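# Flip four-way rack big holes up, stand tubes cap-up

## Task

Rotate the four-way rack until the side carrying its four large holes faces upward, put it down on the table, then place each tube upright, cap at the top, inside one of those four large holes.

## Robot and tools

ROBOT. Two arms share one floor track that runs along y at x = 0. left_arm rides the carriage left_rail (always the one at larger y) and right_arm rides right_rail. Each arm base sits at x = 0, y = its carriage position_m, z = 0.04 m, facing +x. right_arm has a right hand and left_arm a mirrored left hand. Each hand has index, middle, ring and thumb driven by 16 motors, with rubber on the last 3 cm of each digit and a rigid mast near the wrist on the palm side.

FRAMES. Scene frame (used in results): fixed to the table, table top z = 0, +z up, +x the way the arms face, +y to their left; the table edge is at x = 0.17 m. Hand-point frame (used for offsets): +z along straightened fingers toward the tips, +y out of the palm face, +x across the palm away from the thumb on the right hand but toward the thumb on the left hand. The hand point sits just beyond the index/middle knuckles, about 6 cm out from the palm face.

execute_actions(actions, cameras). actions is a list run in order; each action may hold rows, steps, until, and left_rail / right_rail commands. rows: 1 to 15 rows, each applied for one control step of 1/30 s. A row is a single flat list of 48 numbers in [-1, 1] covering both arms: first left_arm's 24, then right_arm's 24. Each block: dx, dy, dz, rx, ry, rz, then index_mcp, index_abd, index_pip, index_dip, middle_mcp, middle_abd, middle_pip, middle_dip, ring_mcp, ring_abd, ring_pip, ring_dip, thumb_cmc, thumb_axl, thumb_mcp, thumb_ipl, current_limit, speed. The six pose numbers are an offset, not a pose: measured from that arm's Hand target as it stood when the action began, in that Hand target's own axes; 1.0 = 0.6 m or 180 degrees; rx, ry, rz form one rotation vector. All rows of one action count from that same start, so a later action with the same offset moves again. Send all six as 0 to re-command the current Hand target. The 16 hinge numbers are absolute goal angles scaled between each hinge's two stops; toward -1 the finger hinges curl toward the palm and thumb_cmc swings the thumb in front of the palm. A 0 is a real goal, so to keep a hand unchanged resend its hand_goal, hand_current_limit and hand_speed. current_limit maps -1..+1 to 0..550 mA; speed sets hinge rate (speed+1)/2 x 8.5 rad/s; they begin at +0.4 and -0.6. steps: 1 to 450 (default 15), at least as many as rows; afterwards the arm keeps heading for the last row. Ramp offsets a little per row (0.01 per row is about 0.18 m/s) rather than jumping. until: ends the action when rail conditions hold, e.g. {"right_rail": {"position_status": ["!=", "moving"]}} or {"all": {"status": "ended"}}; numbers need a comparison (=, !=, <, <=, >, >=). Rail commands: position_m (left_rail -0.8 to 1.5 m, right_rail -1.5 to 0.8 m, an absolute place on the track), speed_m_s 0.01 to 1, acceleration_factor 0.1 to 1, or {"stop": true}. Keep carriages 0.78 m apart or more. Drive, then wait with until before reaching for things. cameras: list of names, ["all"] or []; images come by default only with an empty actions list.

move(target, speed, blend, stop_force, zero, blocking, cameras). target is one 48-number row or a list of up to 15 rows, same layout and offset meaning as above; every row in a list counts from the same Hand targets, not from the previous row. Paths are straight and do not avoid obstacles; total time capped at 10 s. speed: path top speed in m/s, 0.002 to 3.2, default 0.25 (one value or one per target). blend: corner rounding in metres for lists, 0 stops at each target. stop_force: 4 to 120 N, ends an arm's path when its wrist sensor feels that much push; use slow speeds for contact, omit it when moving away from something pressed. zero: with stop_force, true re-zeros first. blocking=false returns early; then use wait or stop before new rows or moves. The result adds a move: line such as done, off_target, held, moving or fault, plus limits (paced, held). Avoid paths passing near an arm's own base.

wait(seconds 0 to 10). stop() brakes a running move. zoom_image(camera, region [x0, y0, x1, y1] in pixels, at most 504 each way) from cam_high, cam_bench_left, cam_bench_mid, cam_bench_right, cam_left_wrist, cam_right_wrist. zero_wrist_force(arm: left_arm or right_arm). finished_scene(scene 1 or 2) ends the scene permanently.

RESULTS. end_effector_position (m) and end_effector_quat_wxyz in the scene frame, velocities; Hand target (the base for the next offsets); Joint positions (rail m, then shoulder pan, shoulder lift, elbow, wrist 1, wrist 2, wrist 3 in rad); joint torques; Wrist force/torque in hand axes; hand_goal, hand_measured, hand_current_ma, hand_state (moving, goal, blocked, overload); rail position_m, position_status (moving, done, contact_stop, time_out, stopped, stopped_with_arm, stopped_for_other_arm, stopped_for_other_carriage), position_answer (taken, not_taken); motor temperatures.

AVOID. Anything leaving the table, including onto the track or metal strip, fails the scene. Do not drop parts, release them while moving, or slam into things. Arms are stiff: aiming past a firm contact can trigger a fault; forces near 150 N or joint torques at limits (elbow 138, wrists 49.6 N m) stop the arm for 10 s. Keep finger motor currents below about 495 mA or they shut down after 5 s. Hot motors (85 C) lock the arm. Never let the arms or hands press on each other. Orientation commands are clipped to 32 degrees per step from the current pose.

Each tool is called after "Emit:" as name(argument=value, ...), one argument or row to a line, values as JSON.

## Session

Emit:
execute_actions(
  actions=[],
)

Emit:
zoom_image(
  camera="cam_bench_mid",
  region=[0, 330, 504, 504],
)

Emit:
zoom_image(
  camera="cam_bench_right",
  region=[0, 250, 504, 504],
)

Emit:
zoom_image(
  camera="cam_bench_left",
  region=[0, 240, 504, 480],
)

Scene clock: 0.00 s.
left_arm: end_effector_position=(+0.3781, +1.1968, +0.6699) hand_goal=(+0.754, +0.000, +0.576, +0.696, +0.754, +0.000, +0.576, +0.696, +0.754, +0.000, +0.576, +0.696, +0.714, +0.678, +0.226, +0.168) hand_measured=(+0.754, +0.000, +0.576, +0.696, +0.754, +0.000, +0.576, +0.696, +0.754, +0.000, +0.576, +0.696, +0.714, +0.678, +0.226, +0.168) hand_current_ma=(+0, +0, +0, +0, +0, +0, +0, +0, +0, +0, +0, +0, +0, +0, +0, +0) hand_state=(goal, goal, goal, goal, goal, goal, goal, goal, goal, goal, goal, goal, goal, goal, goal, goal) hand_current_limit=0.40 hand_speed=-0.60 end_effector_quat_wxyz=(+0.000, +1.000, +0.000, +0.000) | right_arm: end_effector_position=(+0.3781, -0.8904, +0.6699) hand_goal=(+0.754, +0.000, +0.576, +0.696, +0.754, +0.000, +0.576, +0.696, +0.754, +0.000, +0.576, +0.696, +0.714, +0.678, +0.226, +0.168) hand_measured=(+0.754, +0.000, +0.576, +0.696, +0.754, +0.000, +0.576, +0.696, +0.754, +0.000, +0.576, +0.696, +0.714, +0.678, +0.226, +0.168) hand_current_ma=(+0, +0, +0, +0, +0, +0, +0, +0, +0, +0, +0, +0, +0, +0, +0, +0) hand_state=(goal, goal, goal, goal, goal, goal, goal, goal, goal, goal, goal, goal, goal, goal, goal, goal) hand_current_limit=0.40 hand_speed=-0.60 end_effector_quat_wxyz=(+0.000, +0.000, +1.000, +0.000)
Joint positions: left_arm=[1.203 -0.28 -1.775 1.606 1.739 1.571 -1.851] | right_arm=[-1.054 -0.281 -1.775 1.606 1.739 1.571 1.29]
Joint velocities: within noise
Joint torques (N m): no reading
Motor temperatures (°C): left_arm=[30 27 32 32 32 40] | right_arm=[29 34 31 33 36 36]
Wrist force (N): no reading
Wrist torque (N m): no reading
Wrist force, peak (N): no reading
Hand target: left_arm +0.3781, +1.1968, +0.6699; +0.000, +1.000, +0.000, +0.000 | right_arm +0.3781, -0.8904, +0.6699; +0.000, +0.000, +1.000, +0.000
left_rail: position_m=1.203 position_status=done
right_rail: position_m=-1.054 position_status=done
camera_calibration:
cam_left_wrist: T_world_to_cam=[[-0.749034, 0.662294, -0.0177563, -0.526609], [0.449434, 0.527622, 0.720849, -1.32939], [0.486783, 0.53196, -0.692865, -0.228212], [0, 0, 0, 1]] pos_world=[0.314114, 1.17159, 0.790818]
cam_right_wrist: T_world_to_cam=[[0.746944, 0.663805, -0.0379139, 0.371058], [0.483939, -0.503678, 0.715619, -1.15617], [0.455935, -0.552876, -0.697461, -0.0752259], [0, 0, 0, 1]] pos_world=[0.316654, -0.870237, 0.788978]

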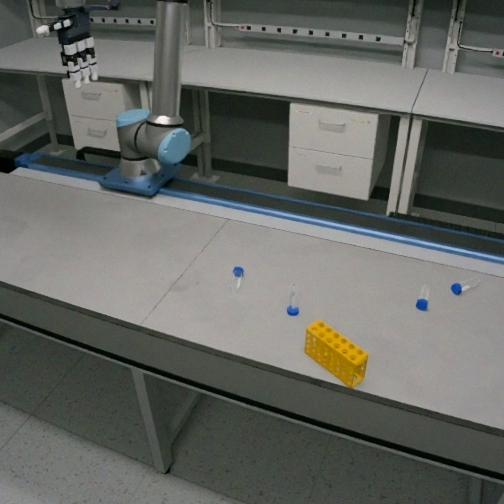

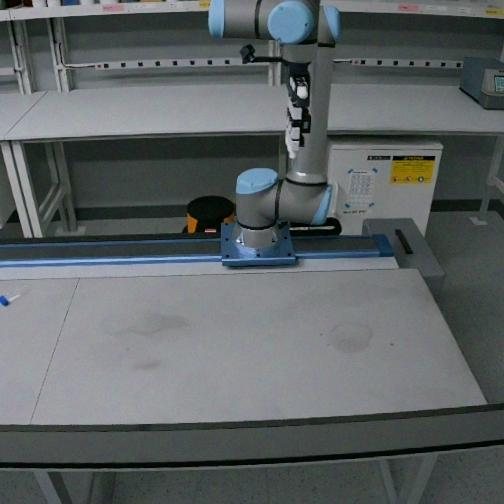

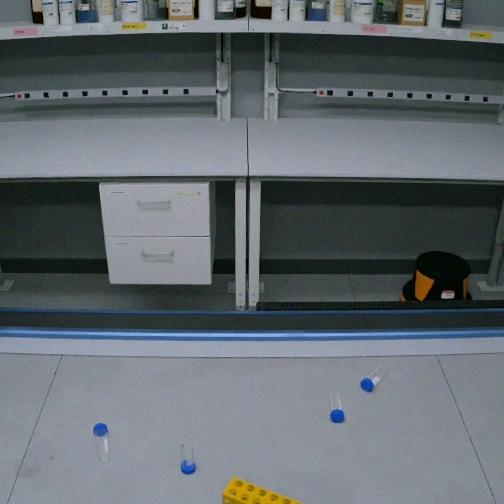

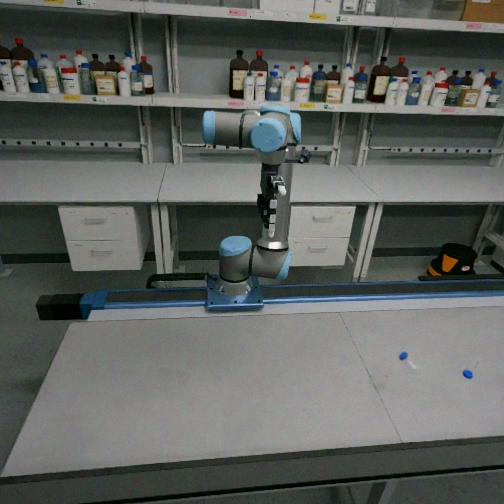

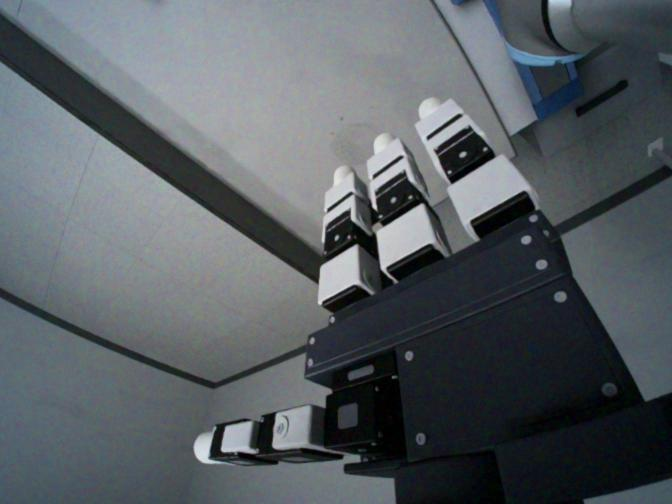

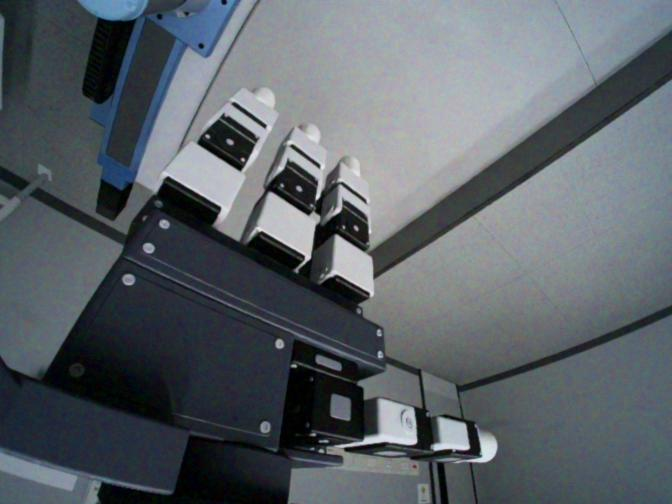

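Scaled by 1.000.

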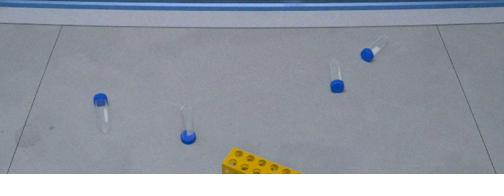

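Scaled by 1.000.

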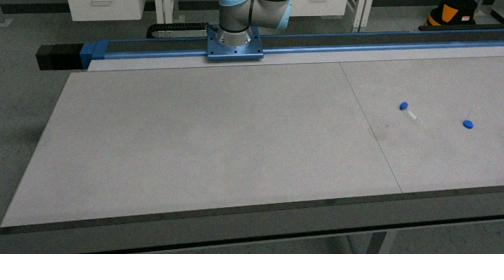

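Scaled by 1.000.

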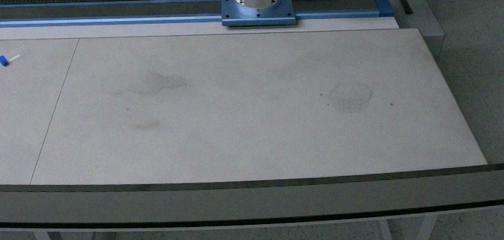

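Emit:
zoom_image(
  camera="cam_bench_mid",
  region=[190, 440, 330, 504],
)

Emit:
zoom_image(
  camera="cam_high",
  region=[280, 290, 400, 410],
)

Emit:
zoom_image(
  camera="cam_bench_mid",
  region=[80, 400, 220, 490],
)

Emit:
zoom_image(
  camera="cam_bench_mid",
  region=[310, 350, 410, 440],
)

Emit:
zoom_image(
  camera="cam_high",
  region=[210, 240, 330, 340],
)

Emit:
zoom_image(
  camera="cam_high",
  region=[400, 260, 500, 330],
)

Scaled by 3.600 from the camera's 504x504 image, which has a finer 720x720 frame.

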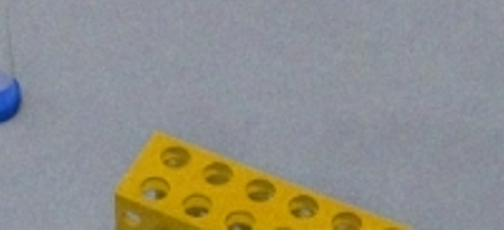

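Scaled by 4.200 from the camera's 504x504 image, which has a finer 720x720 frame.

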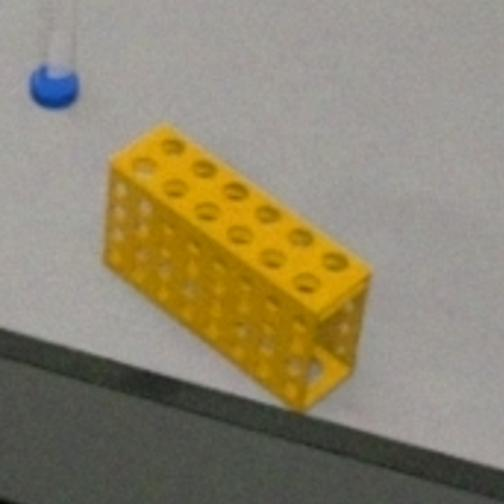

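Scaled by 3.600 from the camera's 504x504 image, which has a finer 720x720 frame.

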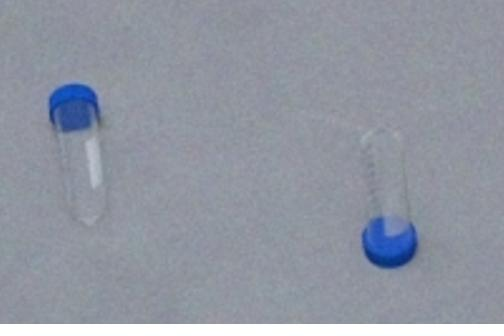

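Scaled by 5.040 from the camera's 504x504 image, which has a finer 720x720 frame.

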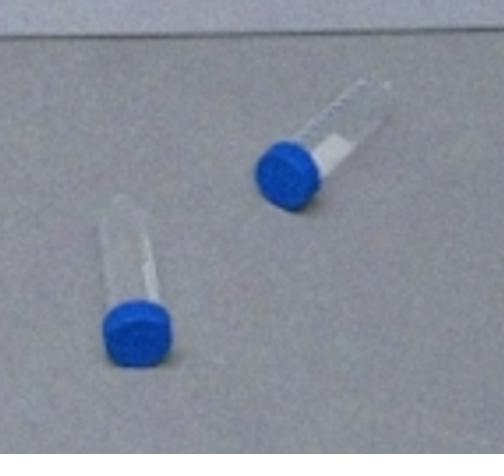

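Scaled by 4.200 from the camera's 504x504 image, which has a finer 720x720 frame.

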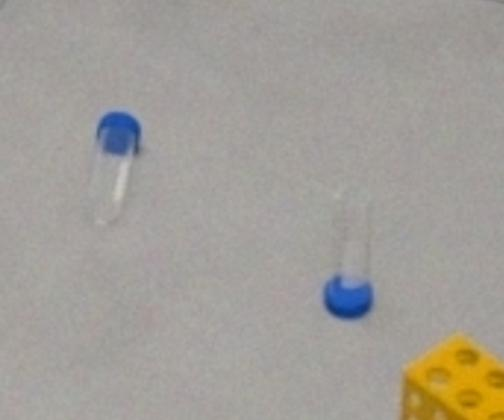

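Scaled by 5.040 from the camera's 504x504 image, which has a finer 720x720 frame.

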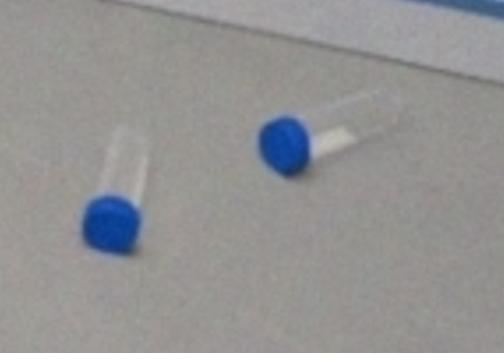

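Emit:
execute_actions(
  actions=[
    {"right_rail": {"position_m": 0.12, "speed_m_s": 0.8, "acceleration_factor": 0.6}, "steps": 150, "until": {"right_rail": {"position_status": ["!=", "moving"]}}},
  ],
  cameras=[],
)

Emit:
move(
  target=[0,0,0,0,0,0,0.754,0,0.576,0.696,0.754,0,0.576,0.696,0.754,0,0.576,0.696,0.714,0.678,0.226,0.168,0.4,-0.6,-0.6317,-0.4375,0.75,0.4416,-0.2787,-0.2787,0.479,0,0.212,0.406,0.479,0,0.212,0.406,0.479,0,0.212,0.406,-0.686,0.677,0.449,-0.373,0.2,-0.6],
  speed=0.3,
  cameras=["cam_high", "cam_bench_mid", "cam_right_wrist"],
)

Emit:
zoom_image(
  camera="cam_bench_mid",
  region=[180, 370, 340, 504],
)

Emit:
zoom_image(
  camera="cam_high",
  region=[260, 250, 400, 410],
)

Scene clock: 42.57 s.
left_arm: end_effector_position=(+0.3781, +1.1968, +0.6699) hand_goal=(+0.754, +0.000, +0.576, +0.696, +0.754, +0.000, +0.576, +0.696, +0.754, +0.000, +0.576, +0.696, +0.714, +0.678, +0.226, +0.168) hand_measured=(+0.754, +0.000, +0.576, +0.696, +0.754, +0.000, +0.576, +0.696, +0.754, +0.000, +0.576, +0.696, +0.714, +0.678, +0.224, +0.168) hand_current_ma=(+0, +0, +0, +0, +0, +0, +0, +0, +0, +0, +0, +0, +0, +0, -1, +0) hand_state=(goal, goal, goal, goal, goal, goal, goal, goal, goal, goal, goal, goal, goal, goal, goal, goal) hand_current_limit=0.40 hand_speed=-0.60 end_effector_quat_wxyz=(+0.000, +1.000, +0.000, +0.000) | right_arm: end_effector_position=(+0.3781, +0.2838, +0.6699) hand_goal=(+0.754, +0.000, +0.576, +0.696, +0.754, +0.000, +0.576, +0.696, +0.754, +0.000, +0.576, +0.696, +0.714, +0.678, +0.226, +0.168) hand_measured=(+0.754, +0.000, +0.576, +0.696, +0.754, +0.000, +0.576, +0.696, +0.754, +0.000, +0.576, +0.696, +0.714, +0.678, +0.224, +0.168) hand_current_ma=(+0, +0, +0, +0, +0, +0, +0, +0, +0, +0, +0, +0, +0, +0, -1, +0) hand_state=(goal, goal, goal, goal, goal, goal, goal, goal, goal, goal, goal, goal, goal, goal, goal, goal) hand_current_limit=0.40 hand_speed=-0.60 end_effector_quat_wxyz=(+0.000, +0.000, +1.000, +0.000)
Joint positions: left_arm=[1.203 -0.28 -1.775 1.606 1.739 1.571 -1.851] | right_arm=[0.12 -0.281 -1.775 1.606 1.739 1.571 1.29]
Joint torques (N m): left_arm=[1.24 -16.96 -36.08 4.25 0.55 0.47] | right_arm=[-0.89 -18.25 -40.16 3.81 -0.02 0.34]
Wrist force (N): left_arm=[0.1 -0.3 0.2] | right_arm=[-0.1 0.6 0.3]
Wrist torque (N m): left_arm=[-0.05 -0.01 0.02] | right_arm=[0.05 0.00 0.02]
Wrist force, peak (N): left_arm=[-0.3 -0.8 -0.1] | right_arm=[0.1 -1.2 0.3]
Hand target: left_arm +0.3781, +1.1968, +0.6699; +0.000, +1.000, +0.000, +0.000 | right_arm +0.3781, +0.2838, +0.6699; +0.000, +0.000, +1.000, +0.000
left_rail: position_m=1.203 position_status=done
right_rail: position_m=0.120 speed_m_s=0.80 position_status=done
No camera images: "cameras" was empty.

Scene clock: 46.63 s.
left_arm: end_effector_position=(+0.3781, +1.1968, +0.6699) hand_goal=(+0.754, +0.000, +0.576, +0.696, +0.754, +0.000, +0.576, +0.696, +0.754, +0.000, +0.576, +0.696, +0.714, +0.678, +0.226, +0.168) hand_measured=(+0.754, +0.000, +0.576, +0.696, +0.754, +0.000, +0.576, +0.696, +0.754, +0.000, +0.576, +0.696, +0.714, +0.678, +0.224, +0.168) hand_current_ma=(+0, +0, +0, +0, +0, +0, +0, +0, +0, +0, +0, +0, +0, +0, -1, +0) hand_state=(goal, goal, goal, goal, goal, goal, goal, goal, goal, goal, goal, goal, goal, goal, goal, goal) hand_current_limit=0.40 hand_speed=-0.60 end_effector_quat_wxyz=(+0.000, +1.000, +0.000, +0.000) | right_arm: end_effector_position=(+0.7571, +0.0214, +0.2200) hand_goal=(+0.480, +0.000, +0.212, +0.406, +0.480, +0.000, +0.212, +0.406, +0.480, +0.000, +0.212, +0.406, -0.686, +0.678, +0.450, -0.372) hand_measured=(+0.472, +0.000, +0.214, +0.408, +0.472, +0.000, +0.212, +0.408, +0.474, +0.000, +0.212, +0.408, -0.684, +0.678, +0.446, -0.370) hand_current_ma=(-3, +0, +0, +0, -3, +0, +0, +0, -3, +0, +0, +1, +0, +0, -1, +0) hand_state=(goal, goal, goal, goal, goal, goal, goal, goal, goal, goal, goal, goal, goal, goal, goal, goal) hand_current_limit=0.20 hand_speed=-0.60 end_effector_quat_wxyz=(+0.377, -0.377, +0.598, -0.598)
Joint positions: left_arm=[1.203 -0.28 -1.775 1.606 1.739 1.571 -1.851] | right_arm=[0.12 -0.363 -1.425 2.205 -0.78 1.653 0]
Joint torques (N m): left_arm=[-0.05 -18.21 -35.74 4.37 0.55 0.37] | right_arm=[-12.61 -28.89 -28.44 -4.81 -2.77 -3.09]
Wrist force (N): left_arm=[-0.2 -0.1 0.2] | right_arm=[0.2 0.9 -0.1]
Wrist torque (N m): left_arm=[-0.03 0.02 -0.01] | right_arm=[-0.16 0.02 0.17]
Wrist force, peak (N): left_arm=[-0.5 -0.8 -0.1] | right_arm=[0.5 2.0 0.7]
Hand target: left_arm +0.3781, +1.1968, +0.6699; +0.000, +1.000, +0.000, +0.000 | right_arm +0.7571, +0.0213, +0.2200; +0.377, -0.377, +0.598, -0.598
Off the commanded pose: left_arm 0.000 m, 0 deg | right_arm 0.000 m, 0 deg.
left_rail: position_m=1.203 position_status=done
right_rail: position_m=0.120 speed_m_s=0.80 position_status=done
move: done
camera_calibration:
cam_right_wrist: T_world_to_cam=[[0.355738, 0.657987, -0.663705, -0.100329], [-0.437429, 0.744795, 0.503921, 0.159119], [0.825897, 0.111059, 0.552774, -0.627036], [0, 0, 0, 1]] pos_world=[0.623162, 0.0171426, 0.199837]
Images, in order (width x height): cam_high 504x504, cam_bench_mid 504x504, cam_right_wrist 672x504.

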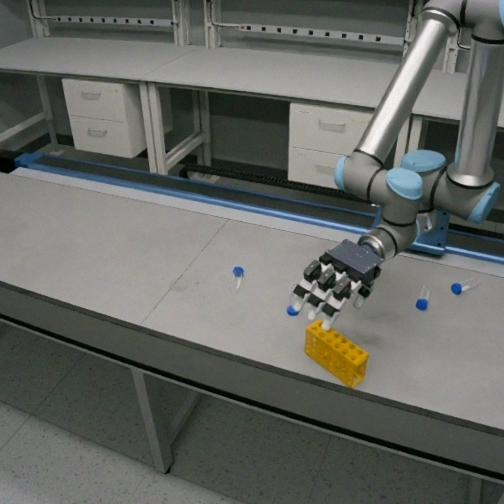

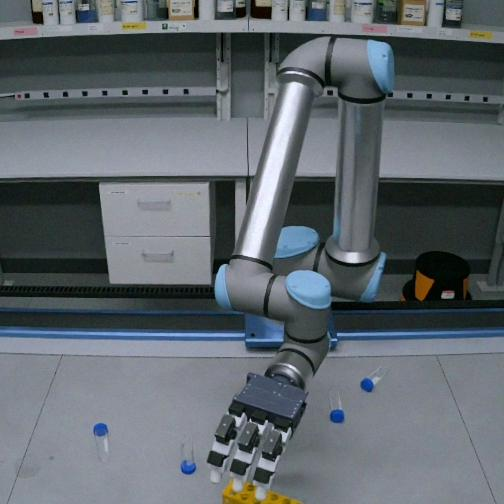

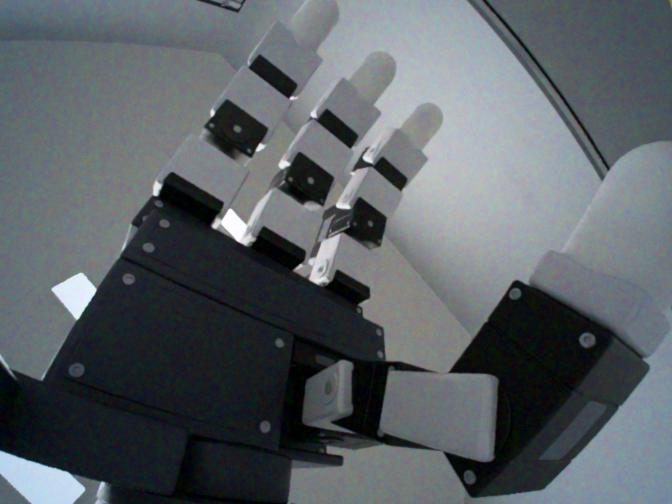

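Scaled by 3.150 from the camera's 504x504 image, which has a finer 720x720 frame.

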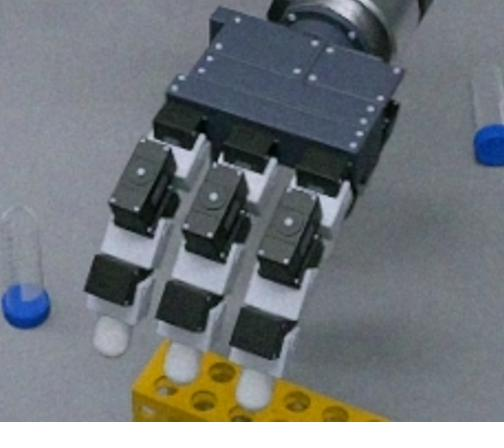

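Scaled by 3.150 from the camera's 504x504 image, which has a finer 720x720 frame.

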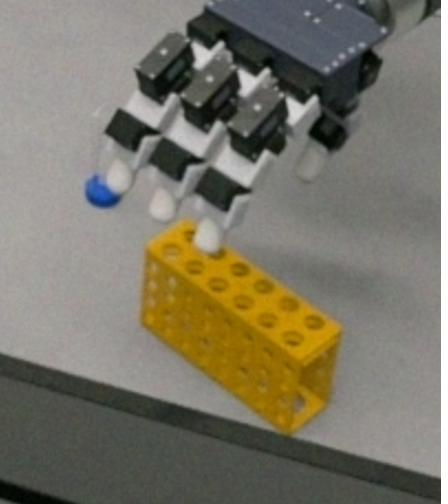

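Emit:
move(
  target=[0,0,0,0,0,0,0.754,0,0.576,0.696,0.754,0,0.576,0.696,0.754,0,0.576,0.696,0.714,0.678,0.226,0.168,0.4,-0.6,0.0007,0.23,0.0057,0,0,0,0.479,0,0.212,0.406,0.479,0,0.212,0.406,0.479,0,0.212,0.406,-0.686,0.677,0.449,-0.373,0.2,-0.6],
  speed=0.12,
  stop_force=10,
  cameras=["cam_high", "cam_right_wrist"],
)

Emit:
zoom_image(
  camera="cam_high",
  region=[260, 270, 400, 410],
)

Scene clock: 58.40 s.
left_arm: end_effector_position=(+0.3781, +1.1968, +0.6699) hand_goal=(+0.754, +0.000, +0.576, +0.696, +0.754, +0.000, +0.576, +0.696, +0.754, +0.000, +0.576, +0.696, +0.714, +0.678, +0.226, +0.168) hand_measured=(+0.754, +0.000, +0.576, +0.696, +0.754, +0.000, +0.576, +0.696, +0.754, +0.000, +0.576, +0.696, +0.714, +0.678, +0.224, +0.168) hand_current_ma=(+0, +0, +0, +0, +0, +0, +0, +0, +0, +0, +0, +0, +0, +0, -1, +0) hand_state=(goal, goal, goal, goal, goal, goal, goal, goal, goal, goal, goal, goal, goal, goal, goal, goal) hand_current_limit=0.40 hand_speed=-0.60 end_effector_quat_wxyz=(+0.000, +1.000, +0.000, +0.000) | right_arm: end_effector_position=(+0.7600, +0.0195, +0.0820) hand_goal=(+0.480, +0.000, +0.212, +0.406, +0.480, +0.000, +0.212, +0.406, +0.480, +0.000, +0.212, +0.406, -0.686, +0.678, +0.450, -0.372) hand_measured=(+0.472, +0.000, +0.212, +0.408, +0.472, +0.000, +0.212, +0.408, +0.472, +0.000, +0.212, +0.408, -0.684, +0.678, +0.446, -0.370) hand_current_ma=(-3, +0, +0, +0, -3, +0, +0, +0, -3, +0, +0, +1, +0, +0, -1, +0) hand_state=(goal, goal, goal, goal, goal, goal, goal, goal, goal, goal, goal, goal, goal, goal, goal, goal) hand_current_limit=0.20 hand_speed=-0.60 end_effector_quat_wxyz=(+0.377, -0.377, +0.598, -0.598)
Joint positions: left_arm=[1.203 -0.28 -1.775 1.606 1.739 1.571 -1.851] | right_arm=[0.12 -0.364 -1.191 2.267 -1.076 1.651 0]
Joint torques (N m): left_arm=[0.35 -18.86 -36.34 3.84 0.75 0.86] | right_arm=[12.55 -35.01 -17.03 -5.48 3.03 1.03]
Wrist force (N): left_arm=[-0.4 -0.3 -0.1] | right_arm=[1.0 0.0 0.2]
Wrist torque (N m): left_arm=[-0.04 0.04 -0.02] | right_arm=[-0.31 -0.17 0.24]
Wrist force, peak (N): left_arm=[-0.1 -0.8 0.4] | right_arm=[0.4 1.3 0.3]
Hand target: left_arm +0.3781, +1.1968, +0.6699; +0.000, +1.000, +0.000, +0.000 | right_arm +0.7600, +0.0195, +0.0820; +0.377, -0.377, +0.598, -0.598
Off the commanded pose: left_arm 0.000 m, 0 deg | right_arm 0.000 m, 0 deg.
left_rail: position_m=1.203 position_status=done
right_rail: position_m=0.120 speed_m_s=0.80 position_status=done
move: done
camera_calibration:
cam_right_wrist: T_world_to_cam=[[0.355712, 0.657986, -0.663719, -0.191786], [-0.437631, 0.744766, 0.503789, 0.231447], [0.825802, 0.11126, 0.552877, -0.55298], [0, 0, 0, 1]] pos_world=[0.626161, 0.0153433, 0.0618374]
Images, in order (width x height): cam_high 504x504, cam_right_wrist 672x504.

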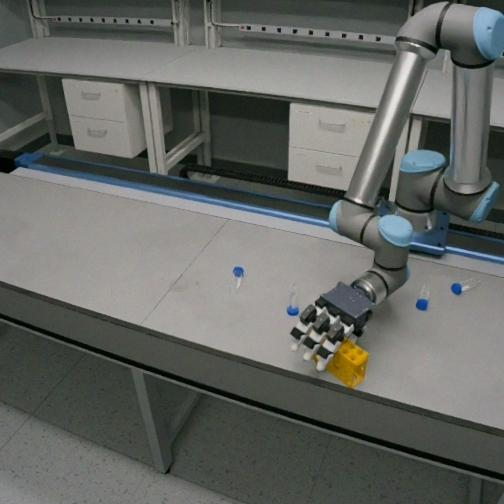

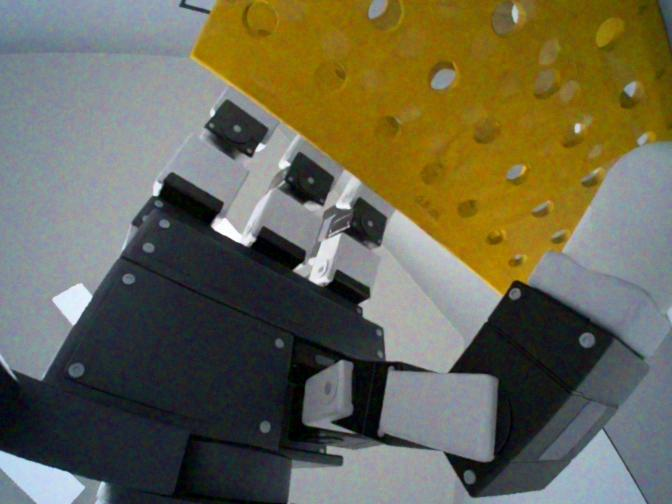

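Scaled by 3.600 from the camera's 504x504 image, which has a finer 720x720 frame.

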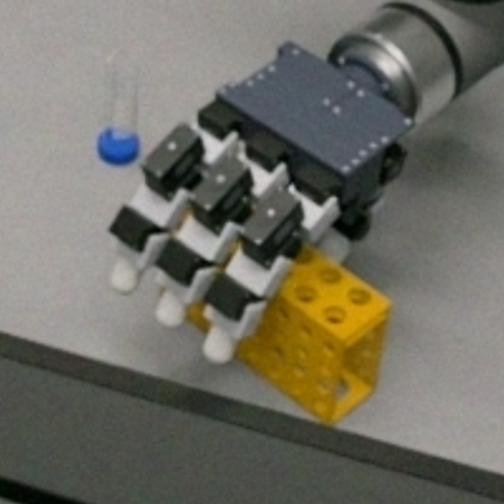

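Emit:
execute_actions(
  actions=[
    {"rows": [[0,0,0,0,0,0,0.754,0,0.576,0.696,0.754,0,0.576,0.696,0.754,0,0.576,0.696,0.714,0.678,0.226,0.168,0.4,-0.6,0,0,0,0,0,0,0.342,0,-0.182,0.406,0.342,0,-0.182,0.406,0.479,0,0.212,0.406,-0.686,0.677,0.09,-0.503,0.2,-0.85]], "steps": 60},
    {"rows": [[0,0,0,0,0,0,0.754,0,0.576,0.696,0.754,0,0.576,0.696,0.754,0,0.576,0.696,0.714,0.678,0.226,0.168,0.4,-0.6,0,0,0,0,0,0,0.28,0,-0.3,0.406,0.28,0,-0.3,0.406,0.479,0,0.212,0.406,-0.686,0.677,0.09,-0.503,0.2,-0.85]], "steps": 30},
  ],
  cameras=["cam_high", "cam_right_wrist"],
)

Emit:
zoom_image(
  camera="cam_high",
  region=[260, 270, 400, 410],
)

Scene clock: 64.73 s.
left_arm: end_effector_position=(+0.3781, +1.1968, +0.6699) hand_goal=(+0.754, +0.000, +0.576, +0.696, +0.754, +0.000, +0.576, +0.696, +0.754, +0.000, +0.576, +0.696, +0.714, +0.678, +0.226, +0.168) hand_measured=(+0.754, +0.000, +0.576, +0.696, +0.754, +0.000, +0.576, +0.696, +0.754, +0.000, +0.576, +0.696, +0.714, +0.678, +0.224, +0.168) hand_current_ma=(+0, +0, +0, +0, +0, +0, +0, +0, +0, +0, +0, +0, +0, +0, -1, +0) hand_state=(goal, goal, goal, goal, goal, goal, goal, goal, goal, goal, goal, goal, goal, goal, goal, goal) hand_current_limit=0.40 hand_speed=-0.60 end_effector_quat_wxyz=(+0.000, +1.000, +0.000, +0.000) | right_arm: end_effector_position=(+0.7600, +0.0195, +0.0819) hand_goal=(+0.280, +0.000, -0.300, +0.406, +0.280, +0.000, -0.300, +0.406, +0.480, +0.000, +0.212, +0.406, -0.686, +0.678, +0.090, -0.502) hand_measured=(+0.360, +0.000, -0.174, +0.432, +0.356, +0.000, -0.180, +0.430, +0.472, +0.000, +0.212, +0.408, -0.686, +0.678, +0.172, -0.478) hand_current_ma=(+162, +0, +316, +23, +149, +0, +289, +20, -3, +0, +0, +1, +0, +0, +239, +33) hand_state=(blocked, goal, blocked, blocked, blocked, goal, blocked, blocked, goal, goal, goal, goal, goal, goal, blocked, blocked) hand_current_limit=0.20 hand_speed=-0.85 end_effector_quat_wxyz=(+0.377, -0.377, +0.598, -0.598)
Joint positions: left_arm=[1.203 -0.28 -1.775 1.606 1.739 1.571 -1.851] | right_arm=[0.12 -0.364 -1.191 2.267 -1.076 1.651 0]
Joint torques (N m): left_arm=[1.2 -15.98 -35.7 4.2 0.65 0.64] | right_arm=[12.23 -43.35 -24.35 -3.68 3.17 -2.97]
Wrist force (N): left_arm=[-0.2 -0.5 0.0] | right_arm=[0.6 0.3 0.3]
Wrist torque (N m): left_arm=[-0.07 0.01 -0.01] | right_arm=[-0.29 -0.12 0.19]
Wrist force, peak (N): left_arm=[-0.3 -0.8 0.2] | right_arm=[0.6 2.1 0.2]
Hand target: left_arm +0.3781, +1.1968, +0.6699; +0.000, +1.000, +0.000, +0.000 | right_arm +0.7600, +0.0195, +0.0820; +0.377, -0.377, +0.598, -0.598
Off the commanded pose: left_arm 0.000 m, 0 deg | right_arm 0.000 m, 0 deg.
left_rail: position_m=1.203 position_status=done
right_rail: position_m=0.120 speed_m_s=0.80 position_status=done
camera_calibration:
cam_right_wrist: T_world_to_cam=[[0.355712, 0.657986, -0.663719, -0.191786], [-0.437631, 0.744766, 0.503789, 0.231447], [0.825802, 0.11126, 0.552877, -0.55298], [0, 0, 0, 1]] pos_world=[0.626161, 0.0153433, 0.0618374]
Images, in order (width x height): cam_high 504x504, cam_right_wrist 672x504.

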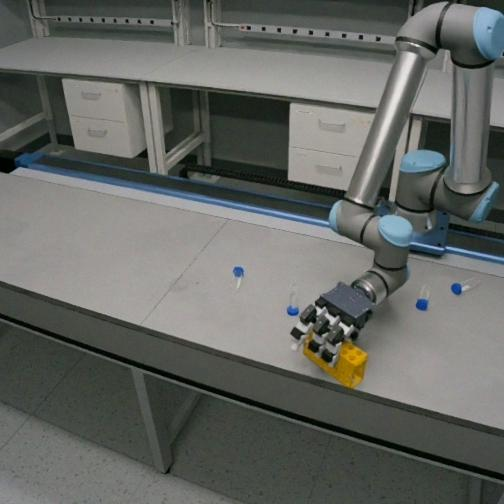

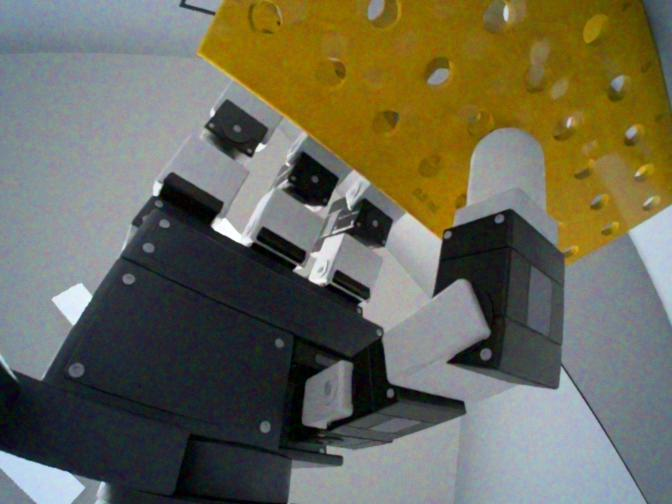

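Scaled by 3.600 from the camera's 504x504 image, which has a finer 720x720 frame.

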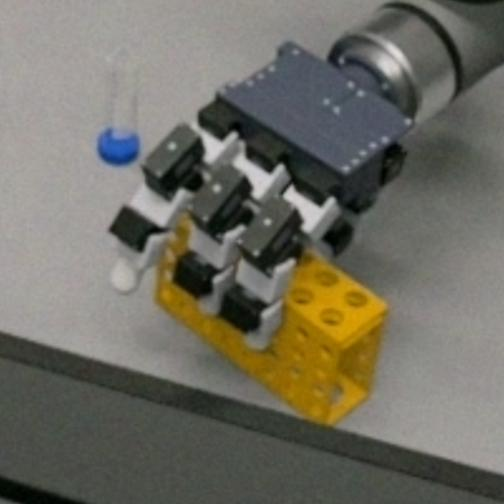

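Emit:
move(
  target=[0,0,0,0,0,0,0.754,0,0.576,0.696,0.754,0,0.576,0.696,0.754,0,0.576,0.696,0.714,0.678,0.226,0.168,0.4,-0.6,0,-0.2,0,0,0,0,0.28,0,-0.3,0.406,0.28,0,-0.3,0.406,0.479,0,0.212,0.406,-0.686,0.677,0.09,-0.503,0.2,-0.85],
  speed=0.08,
  cameras=["cam_high"],
)

Emit:
execute_actions(
  actions=[
    {"right_rail": {"position_m": 0.0, "speed_m_s": 0.15, "acceleration_factor": 0.3}, "steps": 90, "until": {"right_rail": {"position_status": ["!=", "moving"]}}},
  ],
  cameras=[],
)

Emit:
move(
  target=[0,0,0,0,0,0,0.754,0,0.576,0.696,0.754,0,0.576,0.696,0.754,0,0.576,0.696,0.714,0.678,0.226,0.168,0.4,-0.6,-0.1695,0.0033,-0.3625,0.1111,-0.1111,-0.4911,0.28,0,-0.3,0.406,0.28,0,-0.3,0.406,0.479,0,0.212,0.406,-0.686,0.677,0.09,-0.503,0.2,-0.85],
  speed=0.2,
  cameras=["cam_high", "cam_bench_mid"],
)

Emit:
zoom_image(
  camera="cam_bench_mid",
  region=[180, 330, 340, 490],
)

Scene clock: 74.63 s.
left_arm: end_effector_position=(+0.3781, +1.1968, +0.6699) hand_goal=(+0.754, +0.000, +0.576, +0.696, +0.754, +0.000, +0.576, +0.696, +0.754, +0.000, +0.576, +0.696, +0.714, +0.678, +0.226, +0.168) hand_measured=(+0.754, +0.000, +0.576, +0.696, +0.754, +0.000, +0.576, +0.696, +0.754, +0.000, +0.576, +0.696, +0.714, +0.678, +0.224, +0.168) hand_current_ma=(+0, +0, +0, +0, +0, +0, +0, +0, +0, +0, +0, +0, +0, +0, -1, +0) hand_state=(goal, goal, goal, goal, goal, goal, goal, goal, goal, goal, goal, goal, goal, goal, goal, goal) hand_current_limit=0.40 hand_speed=-0.60 end_effector_quat_wxyz=(+0.000, +1.000, +0.000, +0.000) | right_arm: end_effector_position=(+0.7600, +0.0195, +0.2018) hand_goal=(+0.280, +0.000, -0.300, +0.406, +0.280, +0.000, -0.300, +0.406, +0.480, +0.000, +0.212, +0.406, -0.686, +0.678, +0.090, -0.502) hand_measured=(+0.360, +0.000, -0.180, +0.432, +0.356, +0.000, -0.184, +0.430, +0.472, +0.000, +0.212, +0.408, -0.686, +0.678, +0.174, -0.472) hand_current_ma=(+162, +0, +292, +23, +149, +0, +273, +21, -3, +0, +0, +1, +0, +0, +247, +49) hand_state=(blocked, goal, blocked, blocked, blocked, goal, blocked, blocked, goal, goal, goal, goal, goal, goal, blocked, blocked) hand_current_limit=0.20 hand_speed=-0.85 end_effector_quat_wxyz=(+0.377, -0.377, +0.598, -0.598)
Joint positions: left_arm=[1.203 -0.28 -1.775 1.606 1.739 1.571 -1.851] | right_arm=[0.12 -0.364 -1.394 2.212 -0.818 1.651 0]
Joint torques (N m): left_arm=[0.63 -17.16 -35.66 4.09 0.98 0.92] | right_arm=[-9.3 -56.39 -41.99 0.48 -2.14 -2.29]
Wrist force (N): left_arm=[-0.5 -0.2 0.1] | right_arm=[0.4 2.0 0.0]
Wrist torque (N m): left_arm=[-0.04 0.06 -0.03] | right_arm=[-0.20 -0.01 0.19]
Wrist force, peak (N): left_arm=[-0.2 -1.0 -0.1] | right_arm=[-0.1 2.4 -0.1]
Hand target: left_arm +0.3781, +1.1968, +0.6699; +0.000, +1.000, +0.000, +0.000 | right_arm +0.7600, +0.0195, +0.2020; +0.377, -0.377, +0.598, -0.598
Off the commanded pose: left_arm 0.000 m, 0 deg | right_arm 0.000 m, 0 deg.
left_rail: position_m=1.203 position_status=done
right_rail: position_m=0.120 speed_m_s=0.80 position_status=done
move: done
Images, in order (width x height): cam_high 504x504.

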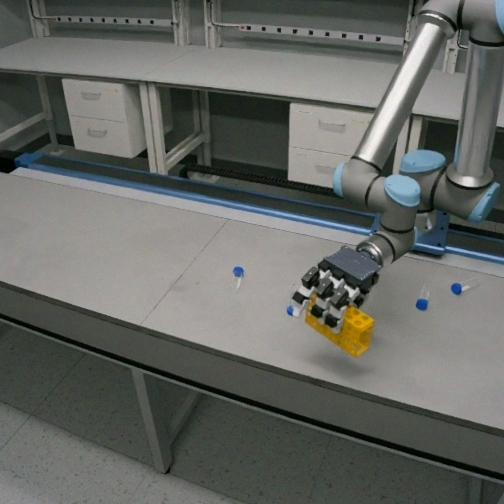

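Scene clock: 76.20 s.
left_arm: end_effector_position=(+0.3781, +1.1968, +0.6699) hand_goal=(+0.754, +0.000, +0.576, +0.696, +0.754, +0.000, +0.576, +0.696, +0.754, +0.000, +0.576, +0.696, +0.714, +0.678, +0.226, +0.168) hand_measured=(+0.754, +0.000, +0.576, +0.696, +0.754, +0.000, +0.576, +0.696, +0.754, +0.000, +0.576, +0.696, +0.714, +0.678, +0.224, +0.168) hand_current_ma=(+0, +0, +0, +0, +0, +0, +0, +0, +0, +0, +0, +0, +0, +0, -1, +0) hand_state=(goal, goal, goal, goal, goal, goal, goal, goal, goal, goal, goal, goal, goal, goal, goal, goal) hand_current_limit=0.40 hand_speed=-0.60 end_effector_quat_wxyz=(+0.000, +1.000, +0.000, +0.000) | right_arm: end_effector_position=(+0.7600, -0.1005, +0.2020) hand_goal=(+0.280, +0.000, -0.300, +0.406, +0.280, +0.000, -0.300, +0.406, +0.480, +0.000, +0.212, +0.406, -0.686, +0.678, +0.090, -0.502) hand_measured=(+0.360, +0.000, -0.180, +0.432, +0.356, +0.000, -0.184, +0.430, +0.472, +0.000, +0.212, +0.408, -0.686, +0.678, +0.174, -0.472) hand_current_ma=(+162, +0, +291, +23, +149, +0, +272, +21, -3, +0, +0, +1, +0, +0, +248, +49) hand_state=(blocked, goal, blocked, blocked, blocked, goal, blocked, blocked, goal, goal, goal, goal, goal, goal, blocked, blocked) hand_current_limit=0.20 hand_speed=-0.85 end_effector_quat_wxyz=(+0.377, -0.377, +0.598, -0.598)
Joint positions: left_arm=[1.203 -0.28 -1.775 1.606 1.739 1.571 -1.851] | right_arm=[0 -0.364 -1.394 2.212 -0.818 1.651 0]
Joint torques (N m): left_arm=[0 -17.45 -36.16 4.17 0.94 1.03] | right_arm=[-8.68 -56.68 -38.72 0.52 -2.41 2.82]
Wrist force (N): left_arm=[-0.1 -0.2 -0.3] | right_arm=[0.1 2.2 0.5]
Wrist torque (N m): left_arm=[-0.01 0.01 0.00] | right_arm=[-0.21 0.02 0.17]
Wrist force, peak (N): left_arm=[-0.4 -0.6 -0.1] | right_arm=[0.4 2.5 0.0]
Hand target: left_arm +0.3781, +1.1968, +0.6699; +0.000, +1.000, +0.000, +0.000 | right_arm +0.7600, -0.1005, +0.2020; +0.377, -0.377, +0.598, -0.598
Off the commanded pose: left_arm 0.000 m, 0 deg | right_arm 0.000 m, 0 deg.
left_rail: position_m=1.203 position_status=done
right_rail: position_m=0.000 speed_m_s=0.15 position_status=done
No camera images: "cameras" was empty.

Scene clock: 80.97 s.
left_arm: end_effector_position=(+0.3781, +1.1968, +0.6699) hand_goal=(+0.754, +0.000, +0.576, +0.696, +0.754, +0.000, +0.576, +0.696, +0.754, +0.000, +0.576, +0.696, +0.714, +0.678, +0.226, +0.168) hand_measured=(+0.754, +0.000, +0.576, +0.696, +0.754, +0.000, +0.576, +0.696, +0.754, +0.000, +0.576, +0.696, +0.714, +0.678, +0.224, +0.168) hand_current_ma=(+0, +0, +0, +0, +0, +0, +0, +0, +0, +0, +0, +0, +0, +0, -1, +0) hand_state=(goal, goal, goal, goal, goal, goal, goal, goal, goal, goal, goal, goal, goal, goal, goal, goal) hand_current_limit=0.40 hand_speed=-0.60 end_effector_quat_wxyz=(+0.000, +1.000, +0.000, +0.000) | right_arm: end_effector_position=(+0.6075, +0.0848, +0.2000) hand_goal=(+0.280, +0.000, -0.300, +0.406, +0.280, +0.000, -0.300, +0.406, +0.480, +0.000, +0.212, +0.406, -0.686, +0.678, +0.090, -0.502) hand_measured=(+0.362, +0.004, -0.180, +0.434, +0.356, +0.006, -0.192, +0.430, +0.478, +0.002, +0.212, +0.408, -0.674, +0.680, +0.176, -0.472) hand_current_ma=(+169, +1, +291, +25, +149, +1, +240, +21, -1, +0, +0, +1, +7, +0, +255, +49) hand_state=(blocked, goal, blocked, blocked, blocked, goal, blocked, blocked, goal, goal, goal, goal, goal, goal, blocked, blocked) hand_current_limit=0.20 hand_speed=-0.85 end_effector_quat_wxyz=(+0.000, +0.707, +0.000, +0.707)
Joint positions: left_arm=[1.203 -0.28 -1.775 1.606 1.739 1.571 -1.851] | right_arm=[0 -0.012 -1.471 2.494 -1.023 1.559 -1.571]
Joint torques (N m): left_arm=[0.99 -17.22 -36.18 4 0.88 1.13] | right_arm=[11.85 -18.33 -20.54 0.69 2.75 -3.63]
Wrist force (N): left_arm=[0.0 -0.6 -0.3] | right_arm=[-1.6 -0.4 0.0]
Wrist torque (N m): left_arm=[-0.06 -0.01 0.01] | right_arm=[0.15 -0.29 0.10]
Wrist force, peak (N): left_arm=[-0.4 -0.6 -0.3] | right_arm=[0.1 2.7 0.3]
Hand target: left_arm +0.3781, +1.1968, +0.6699; +0.000, +1.000, +0.000, +0.000 | right_arm +0.6075, +0.0849, +0.2000; +0.000, +0.707, +0.000, +0.707
Off the commanded pose: left_arm 0.000 m, 0 deg | right_arm 0.000 m, 0 deg.
left_rail: position_m=1.203 position_status=done
right_rail: position_m=0.000 speed_m_s=0.15 position_status=done
move: done
Images, in order (width x height): cam_high 504x504, cam_bench_mid 504x504.

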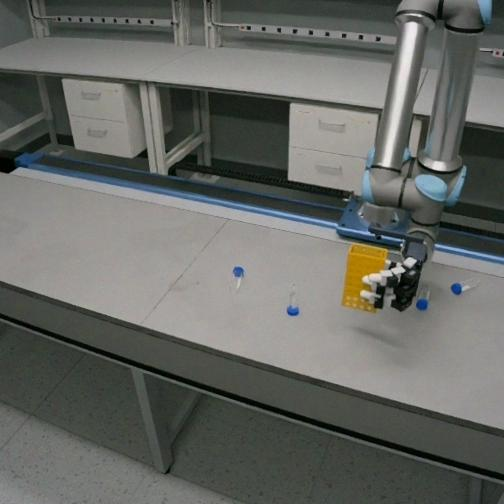

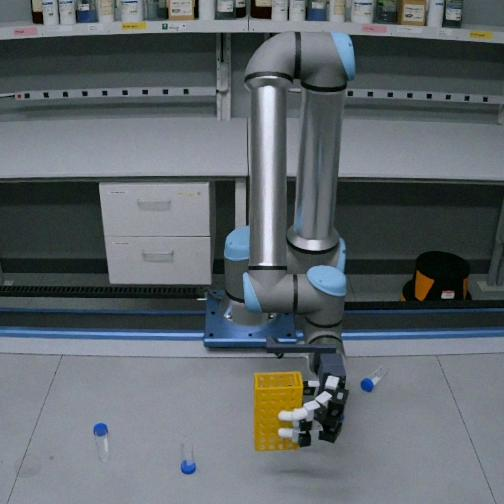

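Scaled by 3.150 from the camera's 504x504 image, which has a finer 720x720 frame.

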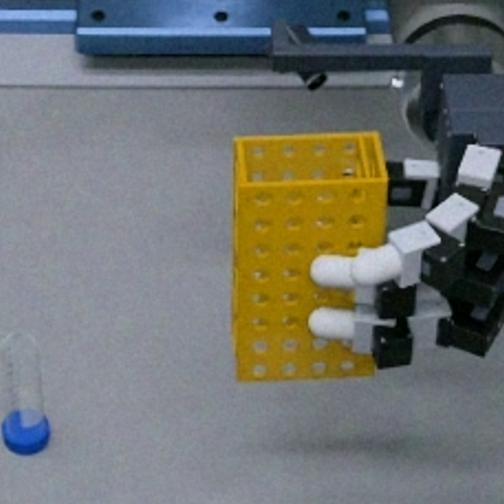

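Emit:
move(
  target=[
    [0,0,0,0,0,0,0.754,0,0.576,0.696,0.754,0,0.576,0.696,0.754,0,0.576,0.696,0.714,0.678,0.226,0.168,0.4,-0.6,-0.15,0,0,0,0,0,0.28,0,-0.3,0.406,0.28,0,-0.3,0.406,0.479,0,0.212,0.406,-0.686,0.677,0.09,-0.503,0.2,-0.85],
    [0,0,0,0,0,0,0.754,0,0.576,0.696,0.754,0,0.576,0.696,0.754,0,0.576,0.696,0.714,0.678,0.226,0.168,0.4,-0.6,-0.22,0,0,0,0,0,0.28,0,-0.3,0.406,0.28,0,-0.3,0.406,0.479,0,0.212,0.406,-0.686,0.677,0.09,-0.503,0.2,-0.85],
  ],
  speed=[0.12, 0.02],
  stop_force=5,
  cameras=["cam_high", "cam_bench_mid", "cam_right_wrist"],
)

Emit:
zoom_image(
  camera="cam_bench_mid",
  region=[200, 360, 350, 504],
)

Scene clock: 87.10 s.
left_arm: end_effector_position=(+0.3781, +1.1968, +0.6699) hand_goal=(+0.754, +0.000, +0.576, +0.696, +0.754, +0.000, +0.576, +0.696, +0.754, +0.000, +0.576, +0.696, +0.714, +0.678, +0.226, +0.168) hand_measured=(+0.754, +0.000, +0.576, +0.696, +0.754, +0.000, +0.576, +0.696, +0.754, +0.000, +0.576, +0.696, +0.714, +0.678, +0.224, +0.168) hand_current_ma=(+0, +0, +0, +0, +0, +0, +0, +0, +0, +0, +0, +0, +0, +0, -1, +0) hand_state=(goal, goal, goal, goal, goal, goal, goal, goal, goal, goal, goal, goal, goal, goal, goal, goal) hand_current_limit=0.40 hand_speed=-0.60 end_effector_quat_wxyz=(+0.000, +1.000, +0.000, +0.000) | right_arm: end_effector_position=(+0.6074, +0.0849, +0.0861) hand_goal=(+0.280, +0.000, -0.300, +0.406, +0.280, +0.000, -0.300, +0.406, +0.480, +0.000, +0.212, +0.406, -0.686, +0.678, +0.090, -0.502) hand_measured=(+0.362, +0.004, -0.190, +0.434, +0.362, +0.002, -0.194, +0.434, +0.478, +0.002, +0.212, +0.408, -0.690, +0.672, +0.176, -0.472) hand_current_ma=(+170, +1, +248, +25, +167, +0, +238, +26, -1, +0, +0, +1, -1, -3, +255, +49) hand_state=(blocked, goal, blocked, blocked, blocked, goal, blocked, blocked, goal, goal, goal, goal, goal, goal, blocked, blocked) hand_current_limit=0.20 hand_speed=-0.85 end_effector_quat_wxyz=(+0.000, +0.707, +0.000, +0.707)
Joint positions: left_arm=[1.203 -0.28 -1.775 1.606 1.739 1.571 -1.851] | right_arm=[0 -0.012 -1.177 2.53 -1.352 1.559 -1.571]
Joint torques (N m): left_arm=[-0.03 -17.49 -35.46 4.5 1.18 1.27] | right_arm=[10.75 -51.88 -15.73 1.06 2.65 -1.34]
Wrist force (N): left_arm=[0.0 -0.4 0.0] | right_arm=[0.0 -0.5 -0.6]
Wrist torque (N m): left_arm=[-0.05 0.00 0.01] | right_arm=[0.23 -0.28 0.12]
Wrist force, peak (N): left_arm=[-0.5 -0.7 0.2] | right_arm=[5.9 0.6 0.8]
Hand target: left_arm +0.3781, +1.1968, +0.6699; +0.000, +1.000, +0.000, +0.000 | right_arm +0.6075, +0.0849, +0.0861; +0.000, +0.707, +0.000, +0.707 (not the last commanded pose)
Off the commanded pose: left_arm 0.000 m, 0 deg | right_arm 0.018 m, 0 deg.
left_rail: position_m=1.203 position_status=done
right_rail: position_m=0.000 speed_m_s=0.15 position_status=done
move: contact (right_arm); path passed 1 of 2 targets
camera_calibration:
cam_right_wrist: T_world_to_cam=[[0.0379161, -0.664024, -0.746749, 0.134647], [-0.715692, 0.503477, -0.484041, 0.388383], [0.697386, 0.552795, -0.456147, -0.309103], [0, 0, 0, 1]] pos_world=[0.488422, 0.0647372, 0.147544]
Images, in order (width x height): cam_high 504x504, cam_bench_mid 504x504, cam_right_wrist 672x504.

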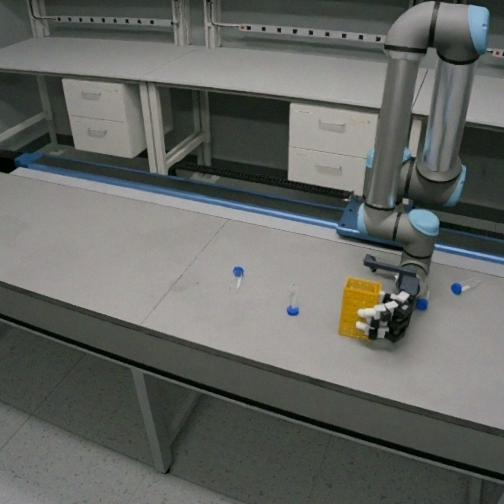

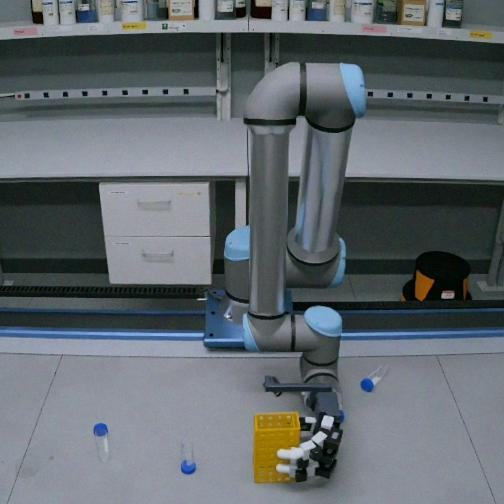

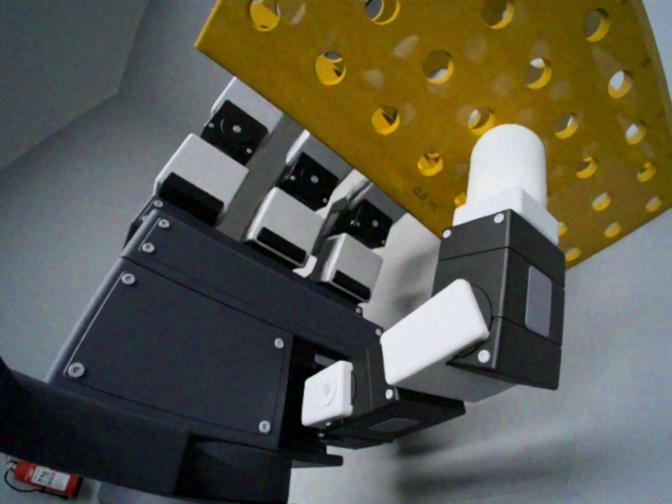

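Scaled by 3.360 from the camera's 504x504 image, which has a finer 720x720 frame.

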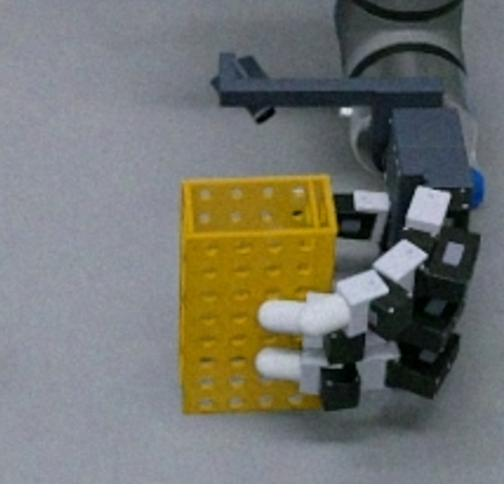

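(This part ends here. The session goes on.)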